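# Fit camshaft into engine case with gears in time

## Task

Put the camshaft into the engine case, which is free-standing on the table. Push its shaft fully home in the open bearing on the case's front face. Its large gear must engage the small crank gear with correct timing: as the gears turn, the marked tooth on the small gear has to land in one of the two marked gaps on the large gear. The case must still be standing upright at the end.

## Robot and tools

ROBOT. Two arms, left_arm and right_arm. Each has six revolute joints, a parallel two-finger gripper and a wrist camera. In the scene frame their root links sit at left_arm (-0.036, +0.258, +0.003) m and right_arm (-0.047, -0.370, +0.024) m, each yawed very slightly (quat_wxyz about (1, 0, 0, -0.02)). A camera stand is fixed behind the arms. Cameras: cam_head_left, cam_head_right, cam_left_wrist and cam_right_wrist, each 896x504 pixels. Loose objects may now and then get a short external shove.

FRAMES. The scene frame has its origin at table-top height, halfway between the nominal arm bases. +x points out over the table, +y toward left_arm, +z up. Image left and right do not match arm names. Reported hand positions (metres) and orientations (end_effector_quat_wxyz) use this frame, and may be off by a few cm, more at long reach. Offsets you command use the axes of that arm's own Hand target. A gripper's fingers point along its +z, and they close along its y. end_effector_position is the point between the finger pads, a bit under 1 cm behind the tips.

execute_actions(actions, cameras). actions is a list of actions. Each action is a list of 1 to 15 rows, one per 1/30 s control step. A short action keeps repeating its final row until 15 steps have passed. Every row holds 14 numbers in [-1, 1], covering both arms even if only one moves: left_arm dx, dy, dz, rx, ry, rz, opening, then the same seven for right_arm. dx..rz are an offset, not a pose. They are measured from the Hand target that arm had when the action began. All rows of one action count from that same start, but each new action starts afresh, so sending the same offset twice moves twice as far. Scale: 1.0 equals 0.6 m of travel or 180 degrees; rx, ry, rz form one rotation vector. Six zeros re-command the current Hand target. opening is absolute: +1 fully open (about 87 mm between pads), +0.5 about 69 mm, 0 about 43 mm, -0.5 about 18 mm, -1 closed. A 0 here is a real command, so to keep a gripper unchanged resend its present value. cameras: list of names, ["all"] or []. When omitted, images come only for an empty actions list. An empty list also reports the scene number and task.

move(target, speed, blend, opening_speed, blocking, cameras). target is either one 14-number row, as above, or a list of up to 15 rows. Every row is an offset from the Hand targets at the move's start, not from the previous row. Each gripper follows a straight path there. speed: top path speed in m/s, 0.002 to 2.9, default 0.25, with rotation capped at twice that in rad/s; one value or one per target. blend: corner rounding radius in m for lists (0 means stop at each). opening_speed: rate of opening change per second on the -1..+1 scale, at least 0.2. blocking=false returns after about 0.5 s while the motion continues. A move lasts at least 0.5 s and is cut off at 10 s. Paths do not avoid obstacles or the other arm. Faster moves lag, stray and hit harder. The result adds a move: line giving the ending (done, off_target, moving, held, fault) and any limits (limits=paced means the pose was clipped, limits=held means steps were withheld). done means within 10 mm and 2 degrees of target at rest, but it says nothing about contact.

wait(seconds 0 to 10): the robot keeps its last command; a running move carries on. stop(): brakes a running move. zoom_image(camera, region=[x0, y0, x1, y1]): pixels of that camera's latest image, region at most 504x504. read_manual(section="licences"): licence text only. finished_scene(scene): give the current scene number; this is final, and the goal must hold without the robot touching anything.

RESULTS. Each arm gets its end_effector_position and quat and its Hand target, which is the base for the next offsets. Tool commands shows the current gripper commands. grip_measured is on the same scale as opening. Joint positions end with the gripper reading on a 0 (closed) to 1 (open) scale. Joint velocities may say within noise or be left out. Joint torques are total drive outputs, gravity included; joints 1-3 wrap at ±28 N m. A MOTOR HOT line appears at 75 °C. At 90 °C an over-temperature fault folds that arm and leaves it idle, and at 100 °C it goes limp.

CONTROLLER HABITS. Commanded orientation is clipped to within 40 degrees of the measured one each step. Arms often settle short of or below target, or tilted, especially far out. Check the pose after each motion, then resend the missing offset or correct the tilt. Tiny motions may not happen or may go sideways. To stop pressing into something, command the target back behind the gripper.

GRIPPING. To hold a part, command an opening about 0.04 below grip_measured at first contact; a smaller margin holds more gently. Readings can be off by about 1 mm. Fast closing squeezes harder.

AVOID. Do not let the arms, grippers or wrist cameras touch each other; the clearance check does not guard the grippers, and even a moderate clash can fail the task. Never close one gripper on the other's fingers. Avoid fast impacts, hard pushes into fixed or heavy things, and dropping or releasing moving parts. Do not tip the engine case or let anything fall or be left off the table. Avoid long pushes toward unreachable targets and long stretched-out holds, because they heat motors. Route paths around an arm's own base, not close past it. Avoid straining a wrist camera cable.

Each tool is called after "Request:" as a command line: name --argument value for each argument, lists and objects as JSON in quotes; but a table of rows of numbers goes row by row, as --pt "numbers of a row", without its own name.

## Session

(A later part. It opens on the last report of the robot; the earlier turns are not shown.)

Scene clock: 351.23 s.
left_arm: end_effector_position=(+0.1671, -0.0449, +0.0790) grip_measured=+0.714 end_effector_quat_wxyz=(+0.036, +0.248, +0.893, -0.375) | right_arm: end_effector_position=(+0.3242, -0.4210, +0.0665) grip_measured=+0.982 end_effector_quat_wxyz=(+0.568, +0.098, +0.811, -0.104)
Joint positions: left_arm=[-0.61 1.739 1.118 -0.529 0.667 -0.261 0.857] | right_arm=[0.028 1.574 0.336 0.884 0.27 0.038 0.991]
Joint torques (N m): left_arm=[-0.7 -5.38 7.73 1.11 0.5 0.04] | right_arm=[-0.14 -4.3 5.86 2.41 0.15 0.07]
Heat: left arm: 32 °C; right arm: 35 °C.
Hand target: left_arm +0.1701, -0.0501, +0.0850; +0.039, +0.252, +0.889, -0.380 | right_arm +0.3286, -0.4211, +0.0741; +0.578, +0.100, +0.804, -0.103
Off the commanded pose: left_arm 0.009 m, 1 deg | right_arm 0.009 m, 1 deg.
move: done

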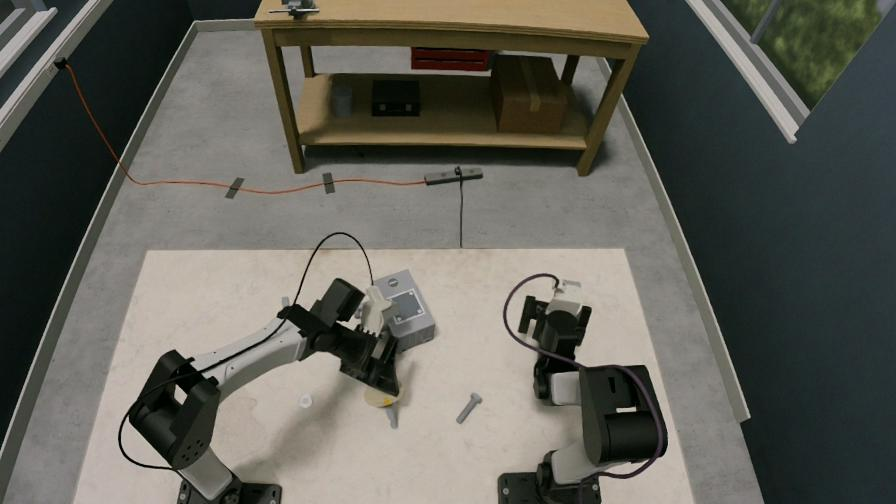

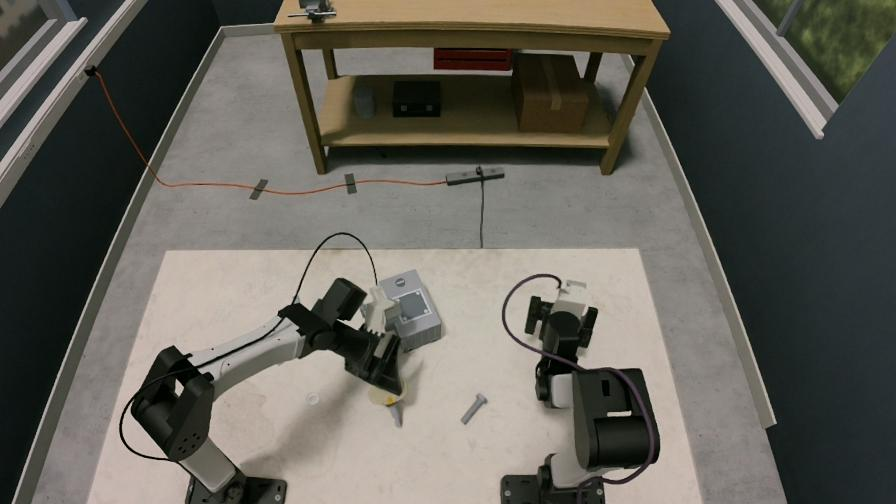

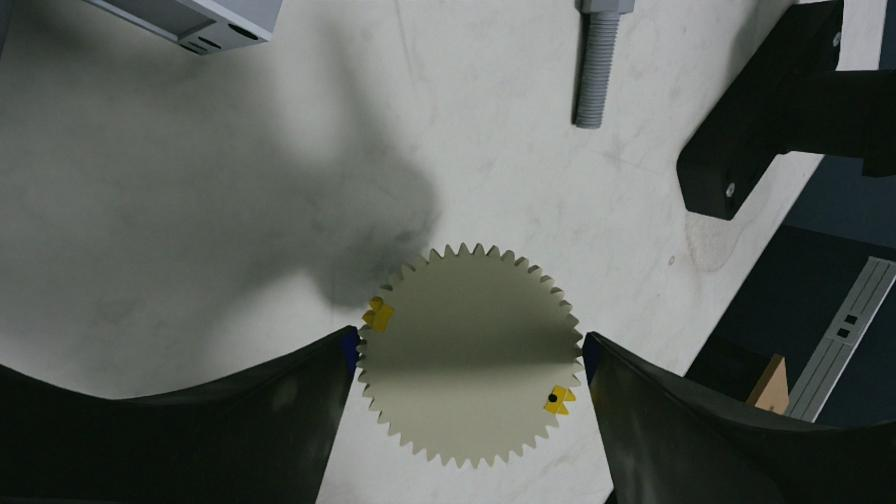

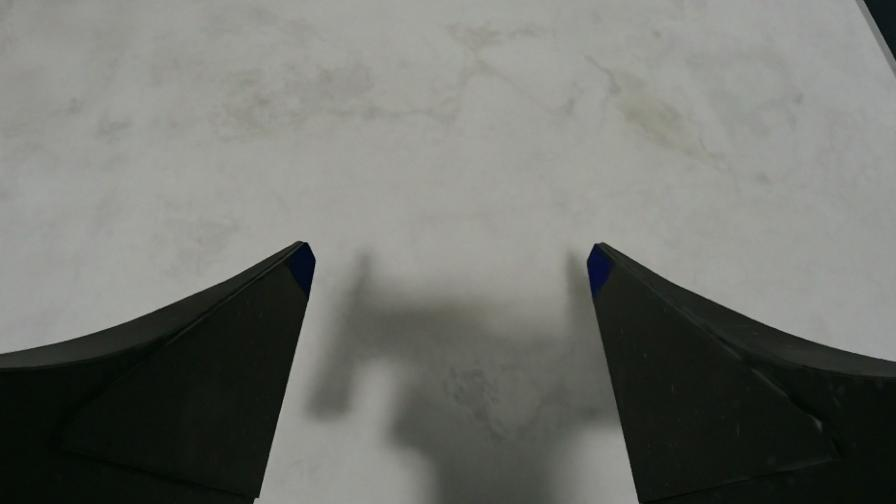

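Request:
move --target '[0.013,-0.121,-0.022,-0.1403,0.055,0.743,0.5,0,0,0,0,0,0,1]' --cameras '["all"]' --speed 0.25

Scene clock: 414.87 s.
left_arm: end_effector_position=(+0.1259, -0.0706, +0.1217) grip_measured=+0.714 end_effector_quat_wxyz=(+0.308, +0.934, +0.176, +0.050) | right_arm: end_effector_position=(+0.3242, -0.4210, +0.0665) grip_measured=+0.982 end_effector_quat_wxyz=(+0.568, +0.098, +0.811, -0.104)
Joint positions: left_arm=[-1.184 1.382 0.934 -0.487 -0.002 1.541 0.857] | right_arm=[0.028 1.574 0.336 0.884 0.27 0.038 0.991]
Joint torques (N m): left_arm=[-0.84 -5.98 5.85 1.99 -0.03 0.07] | right_arm=[-0.09 -4.31 5.86 2.4 0.16 0.06]
Heat: left arm: 30 °C; right arm: 35 °C.
Hand target: left_arm +0.1302, -0.0801, +0.1399; +0.344, +0.922, +0.168, +0.064 | right_arm +0.3286, -0.4211, +0.0741; +0.578, +0.100, +0.804, -0.103
Off the commanded pose: left_arm 0.021 m, 5 deg | right_arm 0.009 m, 1 deg.
move: off_target (left_arm)

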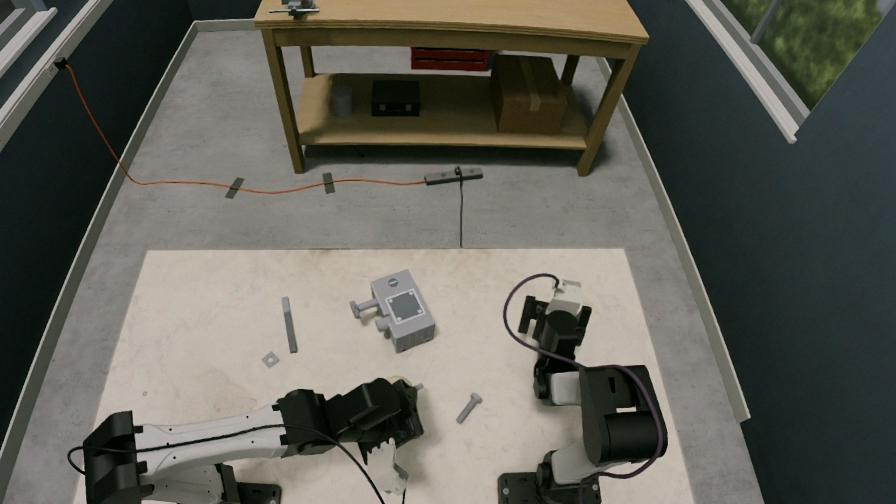

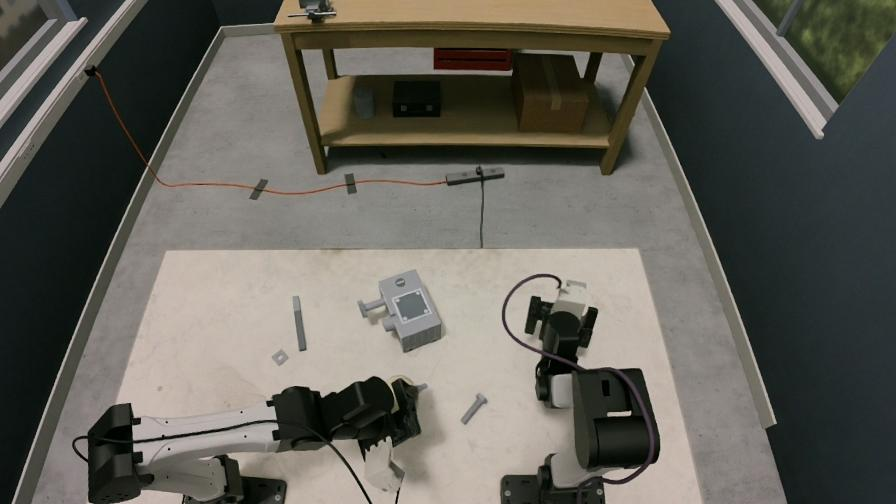

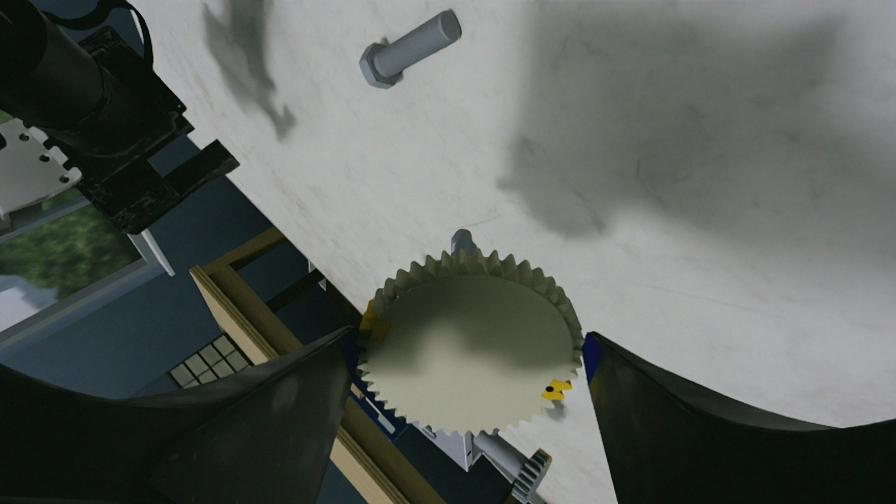

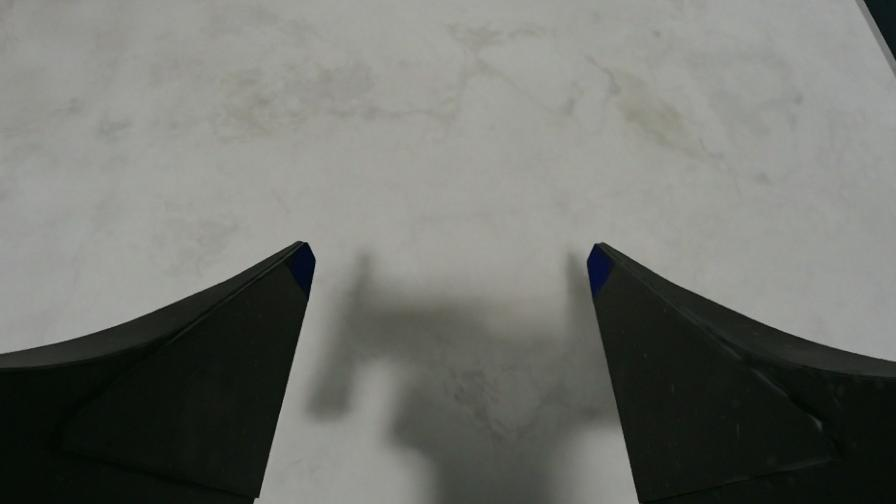

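Request:
move --target '[-0.021,-0.0805,0.089,0,0,0,0.5,0,0,0,0,0,0,1]' --cameras '["all"]' --speed 0.12

Scene clock: 429.97 s.
left_arm: end_effector_position=(+0.1154, -0.0745, +0.0624) grip_measured=+0.714 end_effector_quat_wxyz=(+0.325, +0.929, +0.168, +0.057) | right_arm: end_effector_position=(+0.3242, -0.4210, +0.0665) grip_measured=+0.982 end_effector_quat_wxyz=(+0.568, +0.098, +0.811, -0.104)
Joint positions: left_arm=[-1.231 1.451 0.713 -0.162 -0.035 1.52 0.857] | right_arm=[0.028 1.574 0.336 0.884 0.27 0.038 0.991]
Joint torques (N m): left_arm=[-0.92 -3.55 5.41 2.04 -0.03 -0.04] | right_arm=[-0.09 -4.34 5.93 2.4 0.14 0.06]
Heat: left arm: 30 °C; right arm: 35 °C.
Hand target: left_arm +0.1180, -0.0830, +0.0679; +0.344, +0.922, +0.168, +0.064 | right_arm +0.3286, -0.4211, +0.0741; +0.578, +0.100, +0.804, -0.103
Off the commanded pose: left_arm 0.011 m, 2 deg | right_arm 0.009 m, 1 deg.
move: off_target (left_arm)

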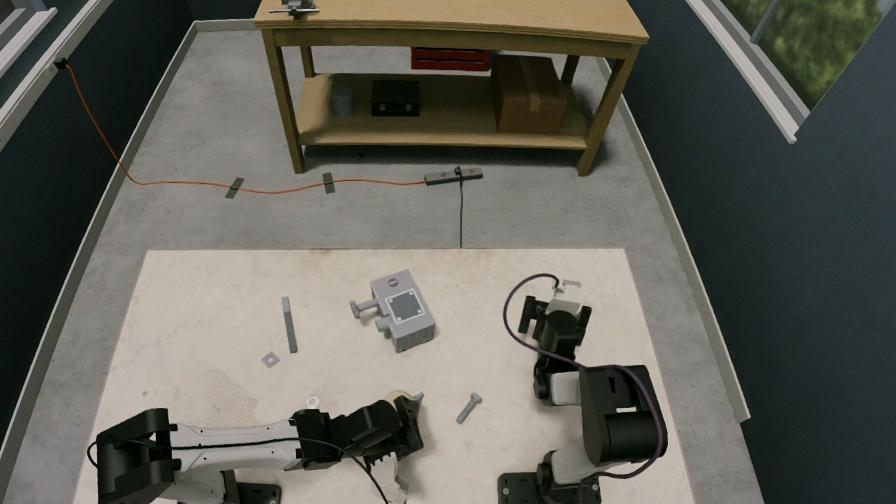

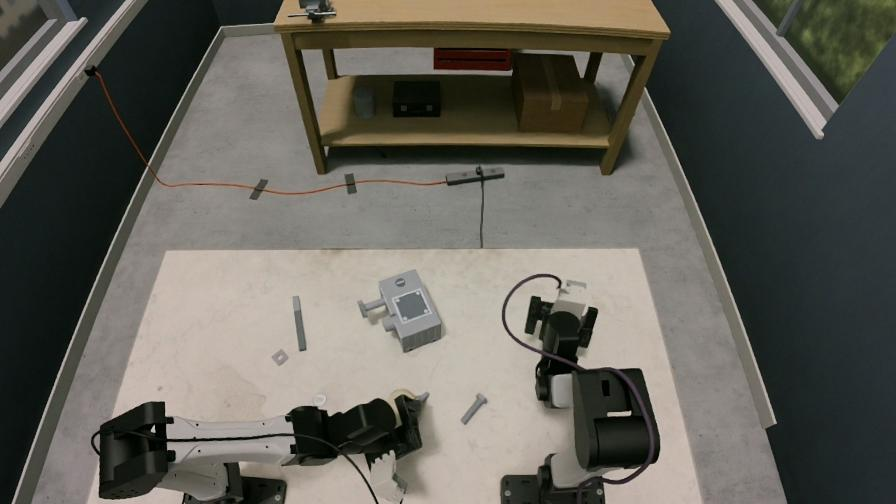

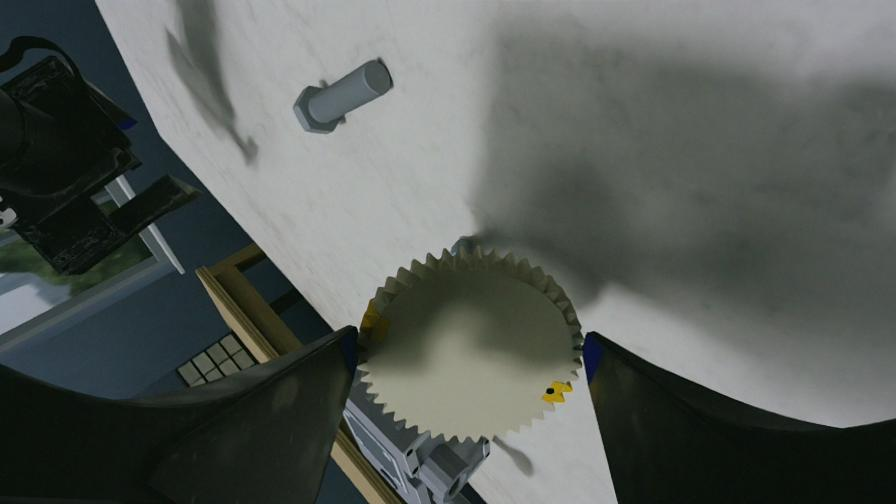

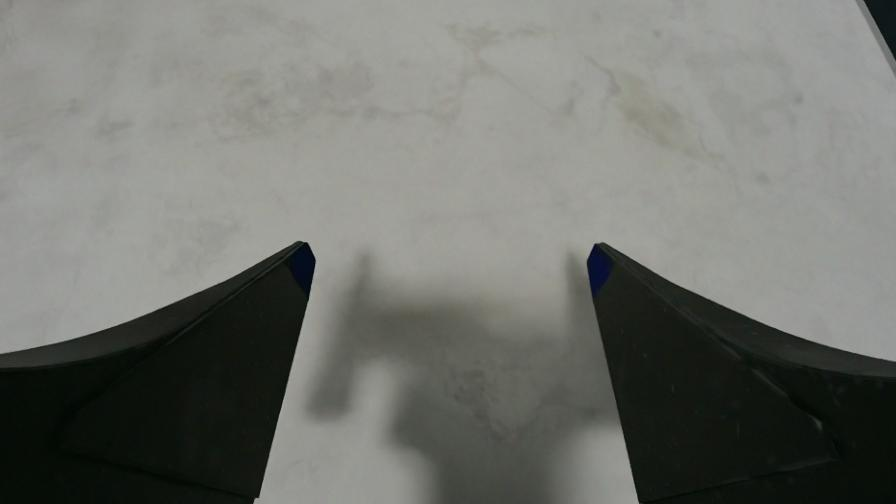

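Request:
move --target '[-0.019,-0.034,0.028,0,0,0,0.5,0,0,0,0,0,0,1]' --cameras '["all"]' --speed 0.1

Scene clock: 434.97 s.
left_arm: end_effector_position=(+0.1051, -0.0776, +0.0394) grip_measured=+0.714 end_effector_quat_wxyz=(+0.331, +0.927, +0.167, +0.060) | right_arm: end_effector_position=(+0.3242, -0.4210, +0.0665) grip_measured=+0.982 end_effector_quat_wxyz=(+0.568, +0.098, +0.811, -0.104)
Joint positions: left_arm=[-1.275 1.505 0.641 -0.023 -0.066 1.49 0.857] | right_arm=[0.028 1.574 0.336 0.884 0.27 0.038 0.991]
Joint torques (N m): left_arm=[-0.99 -3.52 4.93 1.94 -0.02 -0.12] | right_arm=[-0.14 -4.31 5.87 2.38 0.11 0.09]
Heat: left arm: 29 °C; right arm: 36 °C.
Hand target: left_arm +0.1059, -0.0829, +0.0417; +0.344, +0.922, +0.168, +0.064 | right_arm +0.3286, -0.4211, +0.0741; +0.578, +0.100, +0.804, -0.103
Off the commanded pose: left_arm 0.006 m, 2 deg | right_arm 0.009 m, 1 deg.
move: done

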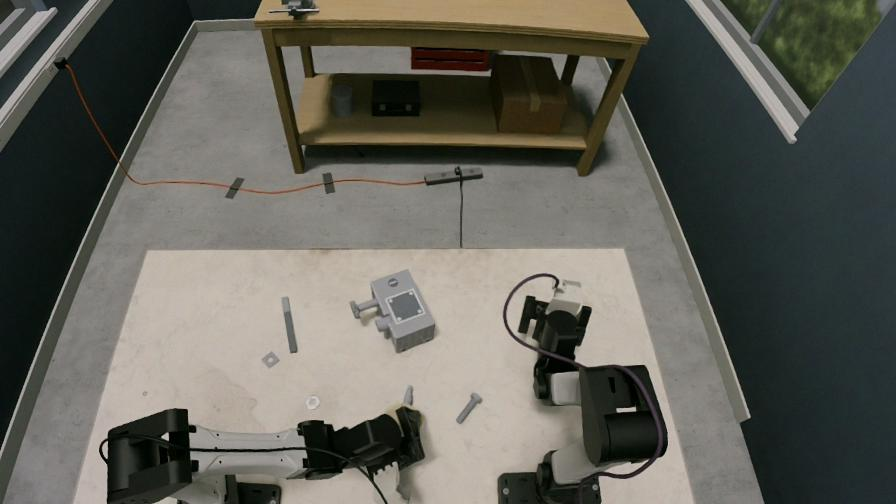

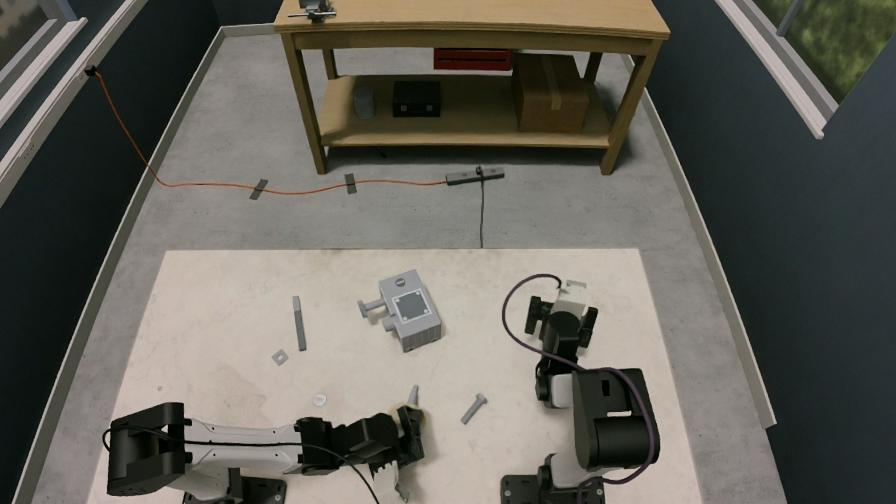

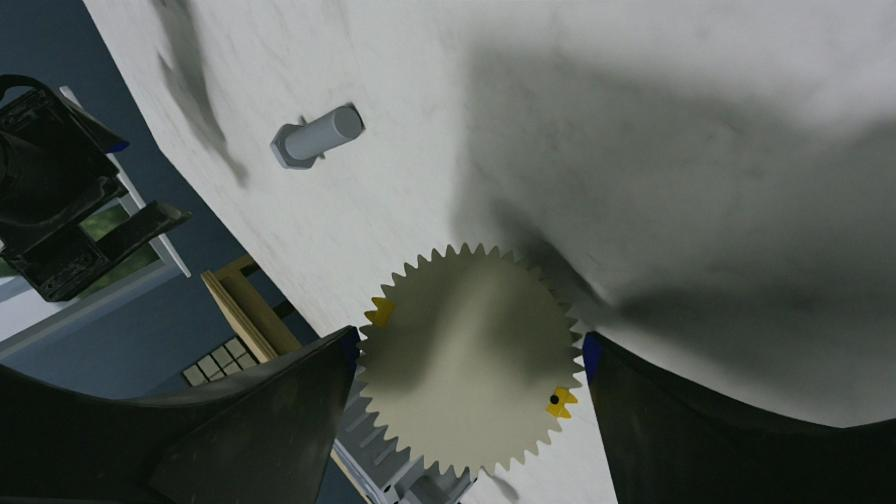

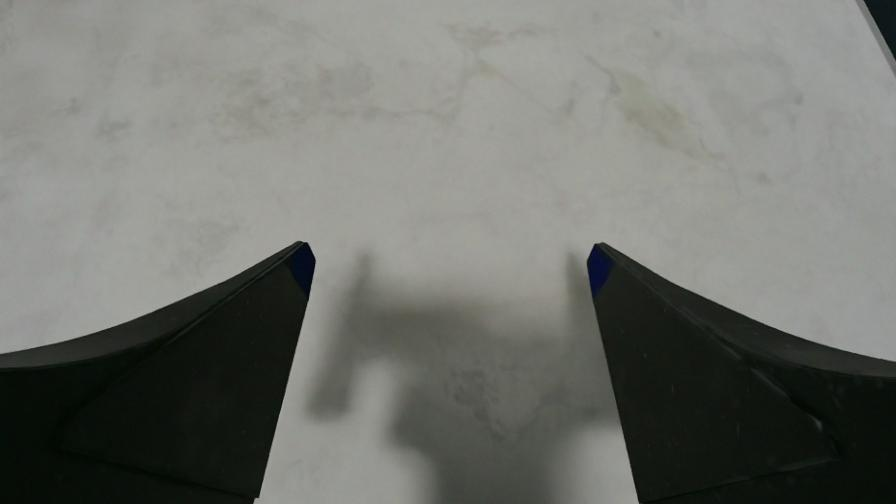

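Request:
move --target '[-0.006,-0.012,0.0095,0,0,0,0.5,0,0,0,0,0,0,1]' --cameras '["cam_left_wrist"]' --speed 0.06

Scene clock: 444.03 s.
left_arm: end_effector_position=(+0.1032, -0.0804, +0.0347) grip_measured=+0.714 end_effector_quat_wxyz=(+0.340, +0.924, +0.167, +0.063) | right_arm: end_effector_position=(+0.3242, -0.4210, +0.0665) grip_measured=+0.982 end_effector_quat_wxyz=(+0.568, +0.098, +0.811, -0.104)
Joint positions: left_arm=[-1.289 1.524 0.62 0.034 -0.081 1.481 0.857] | right_arm=[0.028 1.574 0.336 0.884 0.27 0.038 0.991]
Joint torques (N m): left_arm=[-1.02 -3.3 4.63 1.8 0.03 -0.1] | right_arm=[-0.17 -4.33 5.85 2.38 0.14 0.06]
Heat: left arm: 29 °C; right arm: 36 °C.
Hand target: left_arm +0.1020, -0.0826, +0.0328; +0.344, +0.922, +0.168, +0.064 | right_arm +0.3286, -0.4211, +0.0741; +0.578, +0.100, +0.804, -0.103
Off the commanded pose: left_arm 0.003 m, 1 deg | right_arm 0.009 m, 1 deg.
move: done
Images, in order (width x height): cam_left_wrist 896x504.

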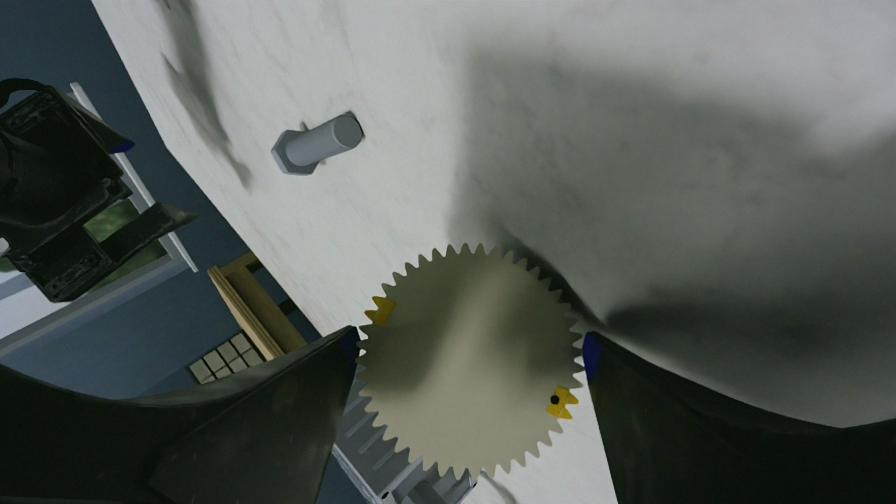

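Request:
move --target '[0,0,0,0,0,0,1,0,0,0,0,0,0,1]' --cameras '["cam_left_wrist"]' --opening_speed 0.4

Scene clock: 449.00 s.
left_arm: end_effector_position=(+0.1034, -0.0808, +0.0351) grip_measured=+0.982 end_effector_quat_wxyz=(+0.341, +0.923, +0.167, +0.064) | right_arm: end_effector_position=(+0.3242, -0.4210, +0.0665) grip_measured=+0.982 end_effector_quat_wxyz=(+0.568, +0.098, +0.811, -0.104)
Joint positions: left_arm=[-1.289 1.524 0.62 0.036 -0.082 1.48 0.991] | right_arm=[0.028 1.574 0.336 0.884 0.27 0.038 0.991]
Joint torques (N m): left_arm=[-1.05 -3.29 4.59 1.81 0.03 -0.11] | right_arm=[-0.13 -4.31 5.86 2.4 0.18 0.07]
Heat: left arm: 29 °C; right arm: 36 °C.
Hand target: left_arm +0.1020, -0.0826, +0.0328; +0.344, +0.922, +0.168, +0.064 | right_arm +0.3286, -0.4211, +0.0741; +0.578, +0.100, +0.804, -0.103
Off the commanded pose: left_arm 0.003 m, 0 deg | right_arm 0.009 m, 1 deg.
move: done
Images, in order (width x height): cam_left_wrist 896x504.

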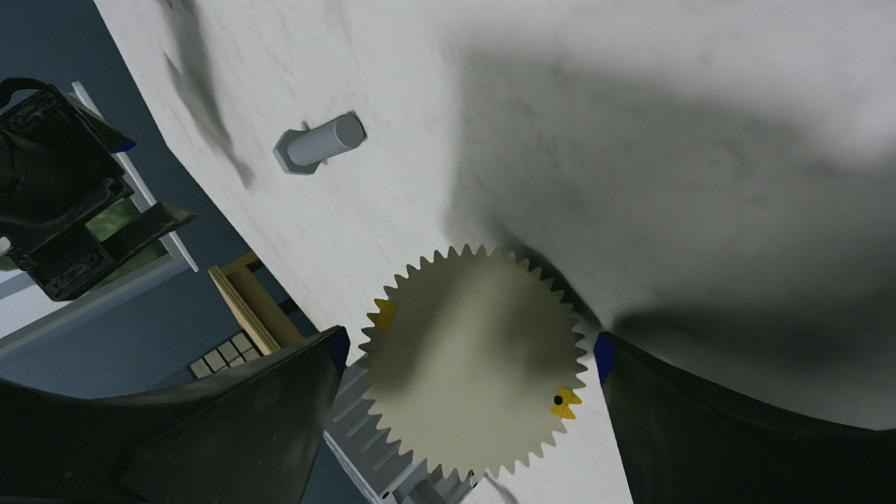

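Request:
move --pt "0 0 -0.167 0 0 0 1 0 0 0 0 0 0 1" --pt "0.32 -0.151 -0.41 -0.207 -0.135 -0.504 1 -0.127 -0.007 -0.042 0 0 0 1" --blend '[0.03,0]' --speed 0.35

Request:
move --target '[0,0,0,0,0,0,1,0.102,0.44,-0.4105,-0.481,0.3366,-0.4147,1]' --cameras '["all"]' --speed 0.35

Scene clock: 503.60 s.
left_arm: end_effector_position=(+0.1970, +0.1976, +0.1533) grip_measured=+0.982 end_effector_quat_wxyz=(+0.550, +0.384, +0.669, -0.321) | right_arm: end_effector_position=(+0.3180, -0.4209, +0.1319) grip_measured=+0.982 end_effector_quat_wxyz=(+0.554, +0.097, +0.820, -0.105)
Joint positions: left_arm=[0.54 1.173 0.697 -0.97 1.379 1.436 0.991] | right_arm=[0.028 1.252 0.49 0.374 0.27 0.038 0.991]
Joint torques (N m): left_arm=[0.23 -1.16 6.83 0.37 0.82 0.07] | right_arm=[-0.18 -4.15 10.03 2.39 0.17 0.07]
Heat: left arm: 29 °C; right arm: 36 °C.
Hand target: left_arm +0.2000, +0.1999, +0.1598; +0.556, +0.384, +0.664, -0.321 | right_arm +0.3283, -0.4212, +0.1544; +0.578, +0.099, +0.804, -0.103
Off the commanded pose: left_arm 0.008 m, 1 deg | right_arm 0.025 m, 3 deg.
move: off_target (right_arm)

Scene clock: 507.60 s.
left_arm: end_effector_position=(+0.1970, +0.1976, +0.1533) grip_measured=+0.982 end_effector_quat_wxyz=(+0.550, +0.384, +0.669, -0.321) | right_arm: end_effector_position=(+0.1574, -0.1018, +0.1524) grip_measured=+0.982 end_effector_quat_wxyz=(+0.075, +0.675, -0.712, -0.177)
Joint positions: left_arm=[0.54 1.173 0.697 -0.97 1.379 1.436 0.991] | right_arm=[0.855 2.083 1.946 -1.571 -0.363 -0.729 0.991]
Joint torques (N m): left_arm=[0.17 -1.39 6.64 0.46 0.82 0.02] | right_arm=[0.1 -7.68 8.77 0.23 -0.22 -0.07]
Heat: left arm: 28 °C; right arm: 35 °C.
Hand target: left_arm +0.2002, +0.1997, +0.1597; +0.557, +0.383, +0.664, -0.320 | right_arm +0.1590, -0.0965, +0.1599; +0.086, +0.683, -0.702, -0.183
Off the commanded pose: left_arm 0.008 m, 1 deg | right_arm 0.009 m, 2 deg.
joint sent to its limit (right arm) — joint 4 (wrist pitch), lower limit. The joint targets are off in orientation, not in position.
move: done

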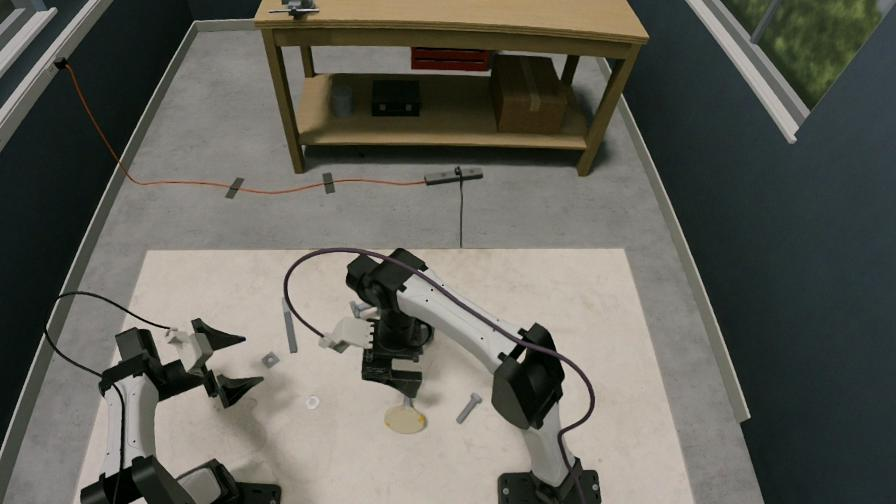

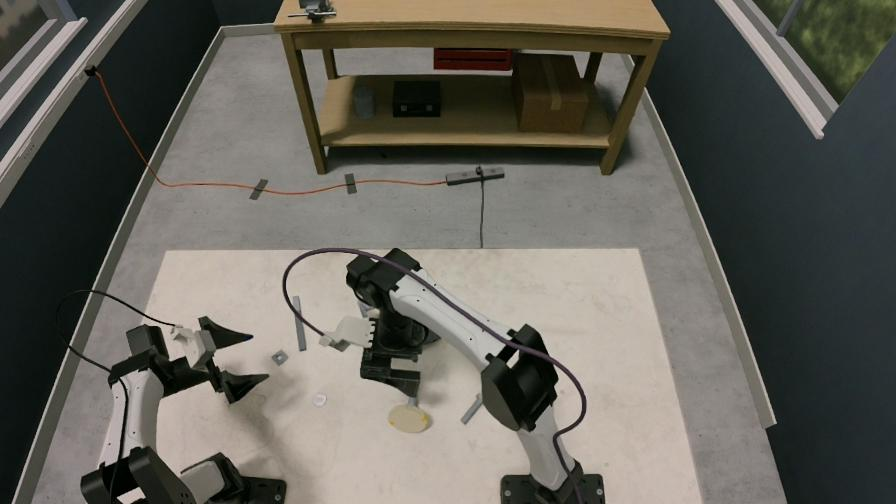

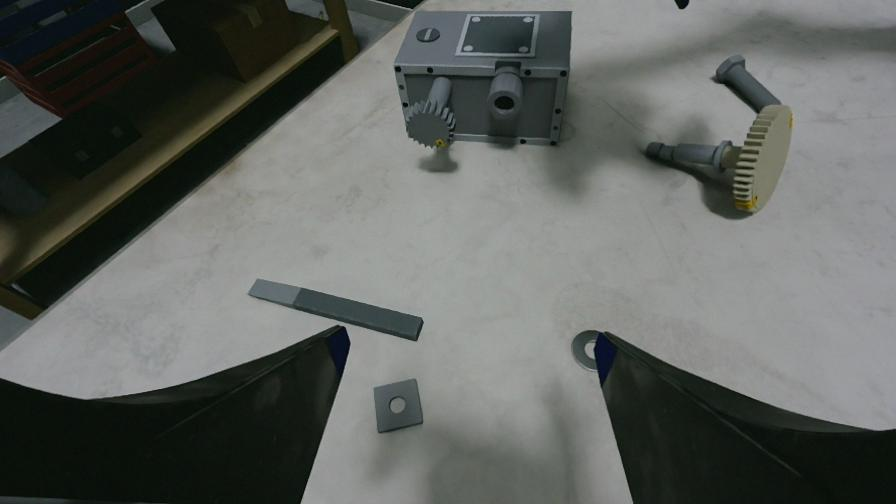

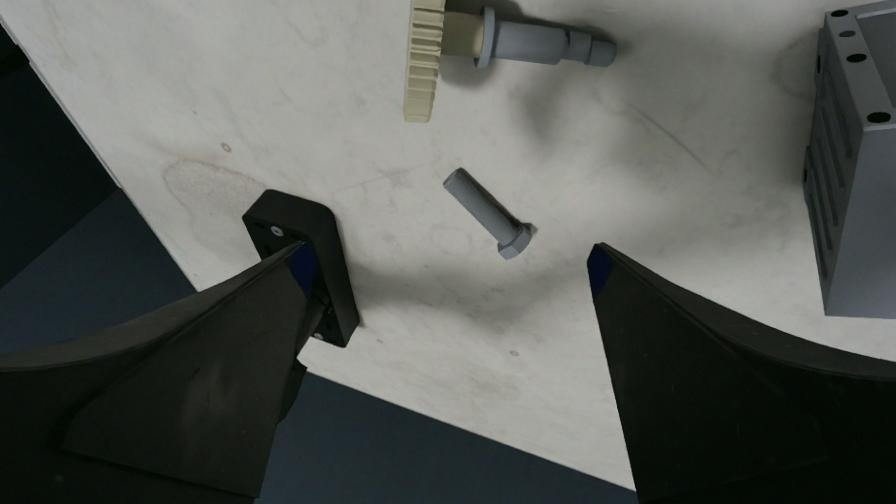

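Request:
zoom_image --camera "cam_left_wrist" --region '[385, 50, 585, 165]'

Request:
zoom_image --camera "cam_left_wrist" --region '[640, 90, 810, 230]'

Request:
zoom_image --camera "cam_right_wrist" --region '[380, 0, 660, 150]'

Scaled by 2.520 from the camera's 896x504 image, which has a finer 1280x720 frame.

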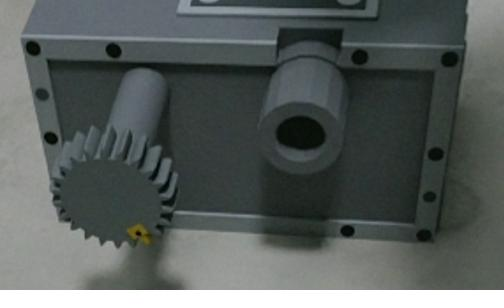

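Scaled by 2.965 from the camera's 896x504 image, which has a finer 1280x720 frame.

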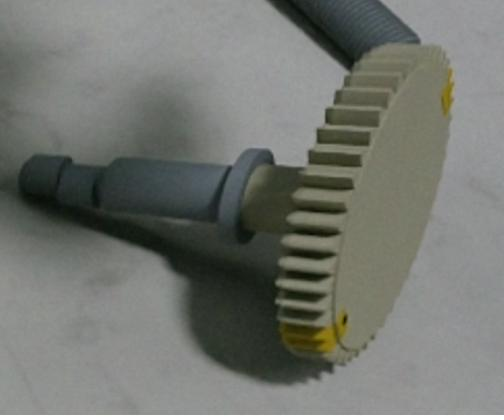

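Scaled by 1.800 from the camera's 896x504 image, which has a finer 1280x720 frame.

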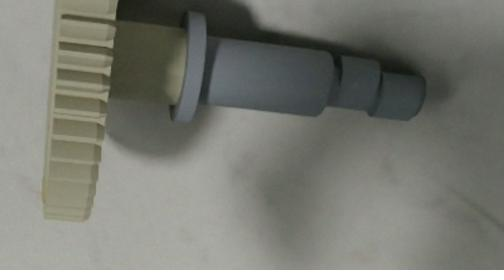

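Request:
move --target '[0,0,0,0,0,0,1,-0.008,0.003,0.115,0,0,0,1]' --cameras '["all"]' --speed 0.15

Scene clock: 545.07 s.
left_arm: end_effector_position=(+0.1970, +0.1976, +0.1533) grip_measured=+0.982 end_effector_quat_wxyz=(+0.550, +0.384, +0.669, -0.321) | right_arm: end_effector_position=(+0.1351, -0.0843, +0.0994) grip_measured=+0.982 end_effector_quat_wxyz=(+0.086, +0.685, -0.701, -0.178)
Joint positions: left_arm=[0.54 1.173 0.697 -0.97 1.379 1.436 0.991] | right_arm=[0.929 2.094 1.747 -1.362 -0.375 -0.688 0.991]
Joint torques (N m): left_arm=[0.17 -1.37 6.64 0.45 0.81 0.01] | right_arm=[0.24 -7.82 4.85 0.47 -0.21 0.16]
Heat: left arm: 29 °C; right arm: 29 °C.
Hand target: left_arm +0.2002, +0.1997, +0.1597; +0.557, +0.383, +0.664, -0.320 | right_arm +0.1320, -0.0822, +0.0978; +0.086, +0.683, -0.702, -0.183
Off the commanded pose: left_arm 0.007 m, 1 deg | right_arm 0.004 m, 1 deg.
move: done

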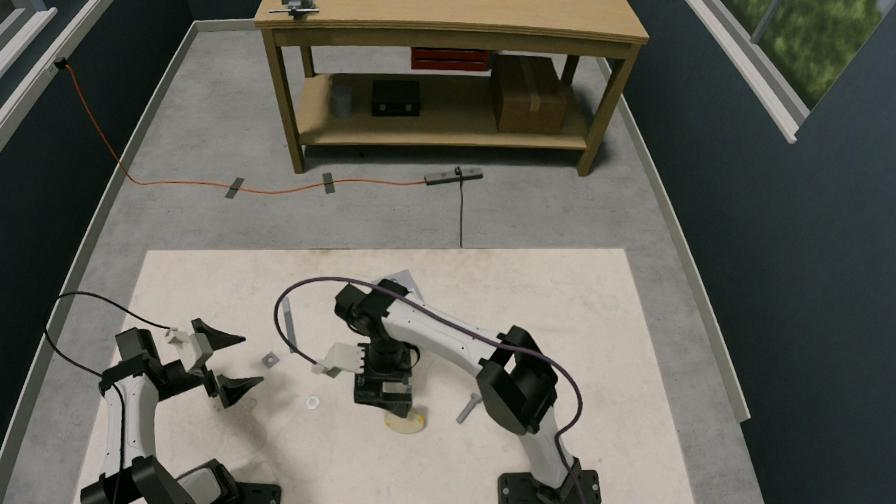

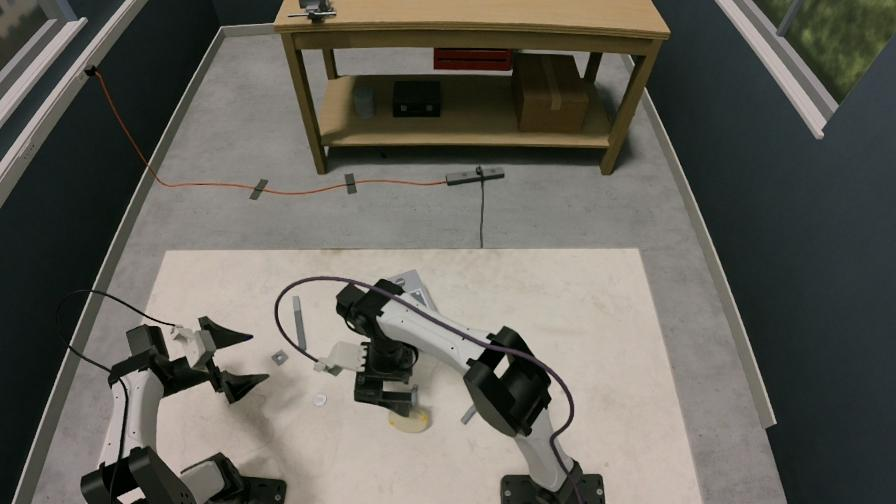

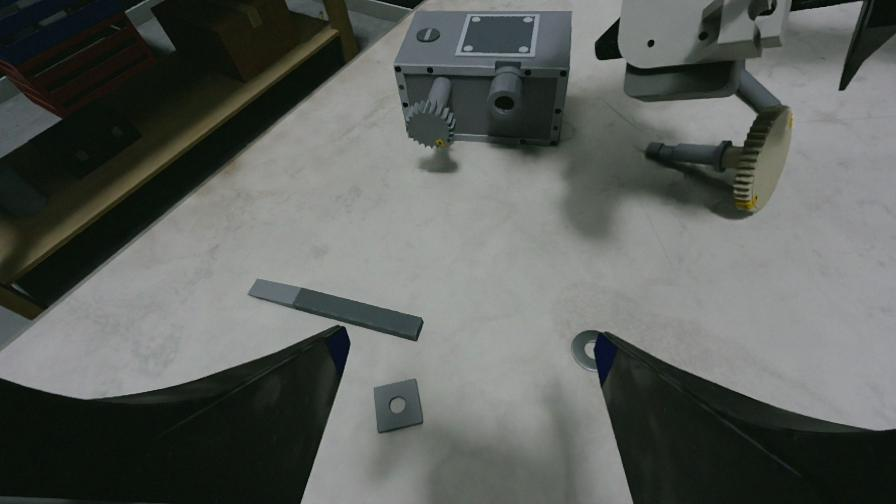

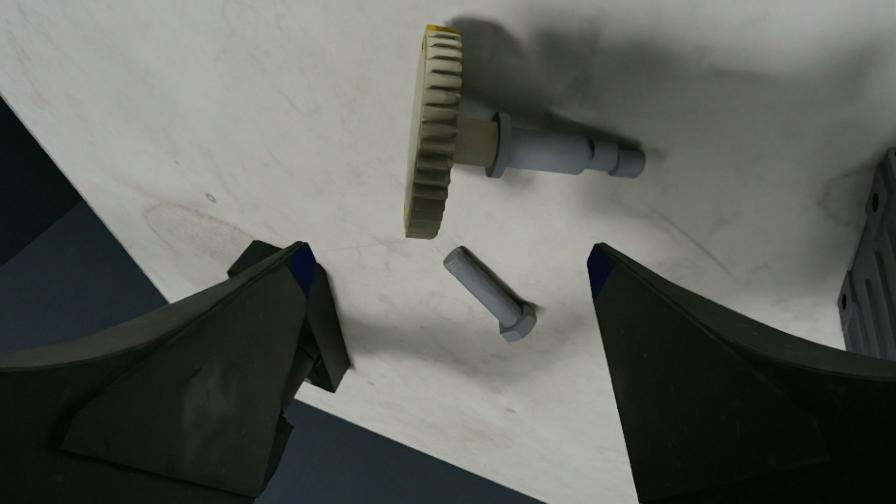

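Request:
move --target '[0,0,0,0,0,0,1,0.0067,0.005,0.07,0,0,0.033,1]' --cameras '["all"]' --speed 0.12

Scene clock: 559.23 s.
left_arm: end_effector_position=(+0.1970, +0.1976, +0.1533) grip_measured=+0.982 end_effector_quat_wxyz=(+0.550, +0.384, +0.669, -0.321) | right_arm: end_effector_position=(+0.1175, -0.0823, +0.0608) grip_measured=+0.982 end_effector_quat_wxyz=(+0.096, +0.647, -0.736, -0.174)
Joint positions: left_arm=[0.54 1.173 0.697 -0.97 1.379 1.436 0.991] | right_arm=[0.959 2.094 1.584 -1.188 -0.38 -0.55 0.991]
Joint torques (N m): left_arm=[0.16 -1.37 6.65 0.46 0.81 0.01] | right_arm=[0.44 -7.99 4.62 0.52 -0.22 0.14]
Heat: left arm: 30 °C; right arm: 29 °C.
Hand target: left_arm +0.2002, +0.1997, +0.1597; +0.557, +0.383, +0.664, -0.320 | right_arm +0.1134, -0.0803, +0.0598; -0.096, -0.645, +0.737, +0.178
Off the commanded pose: left_arm 0.007 m, 1 deg | right_arm 0.005 m, 1 deg.
move: done

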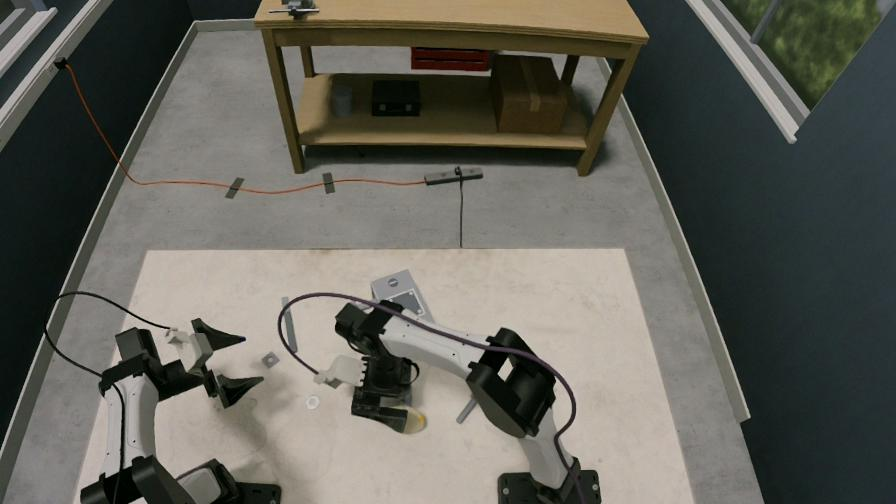

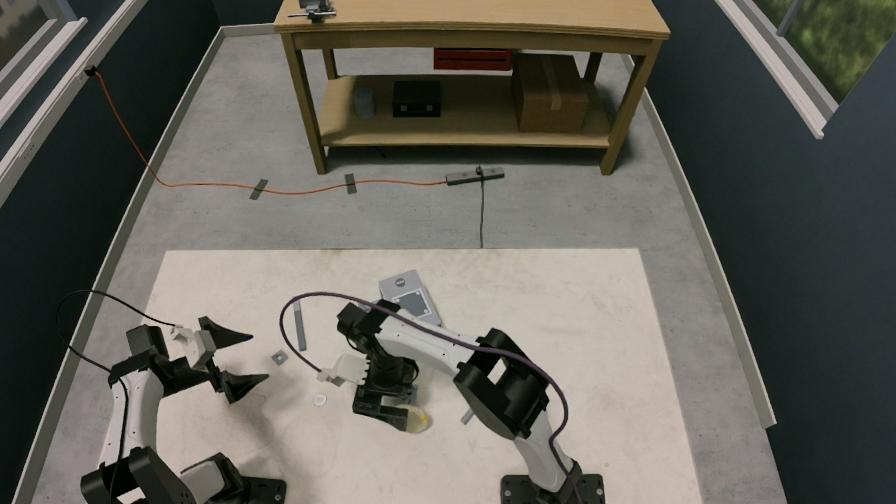

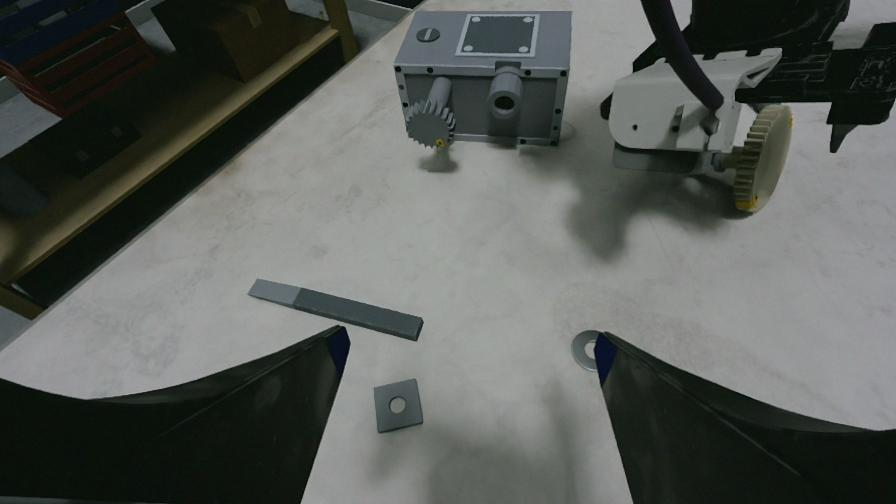

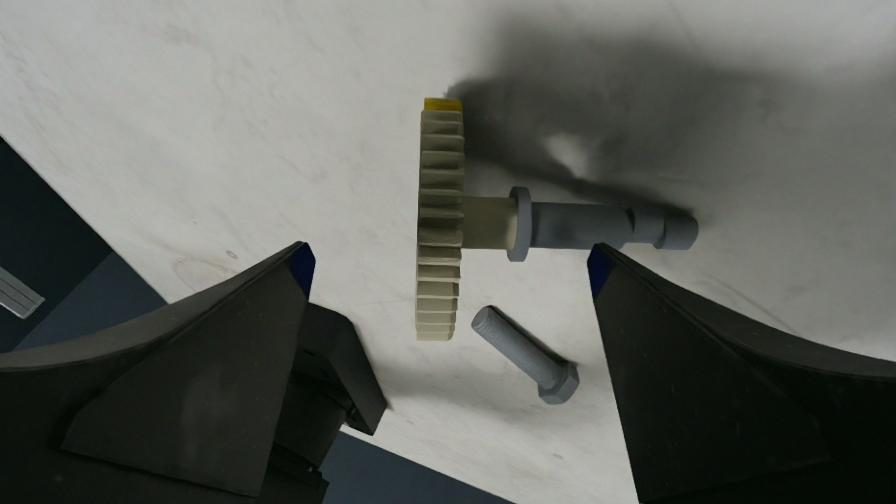

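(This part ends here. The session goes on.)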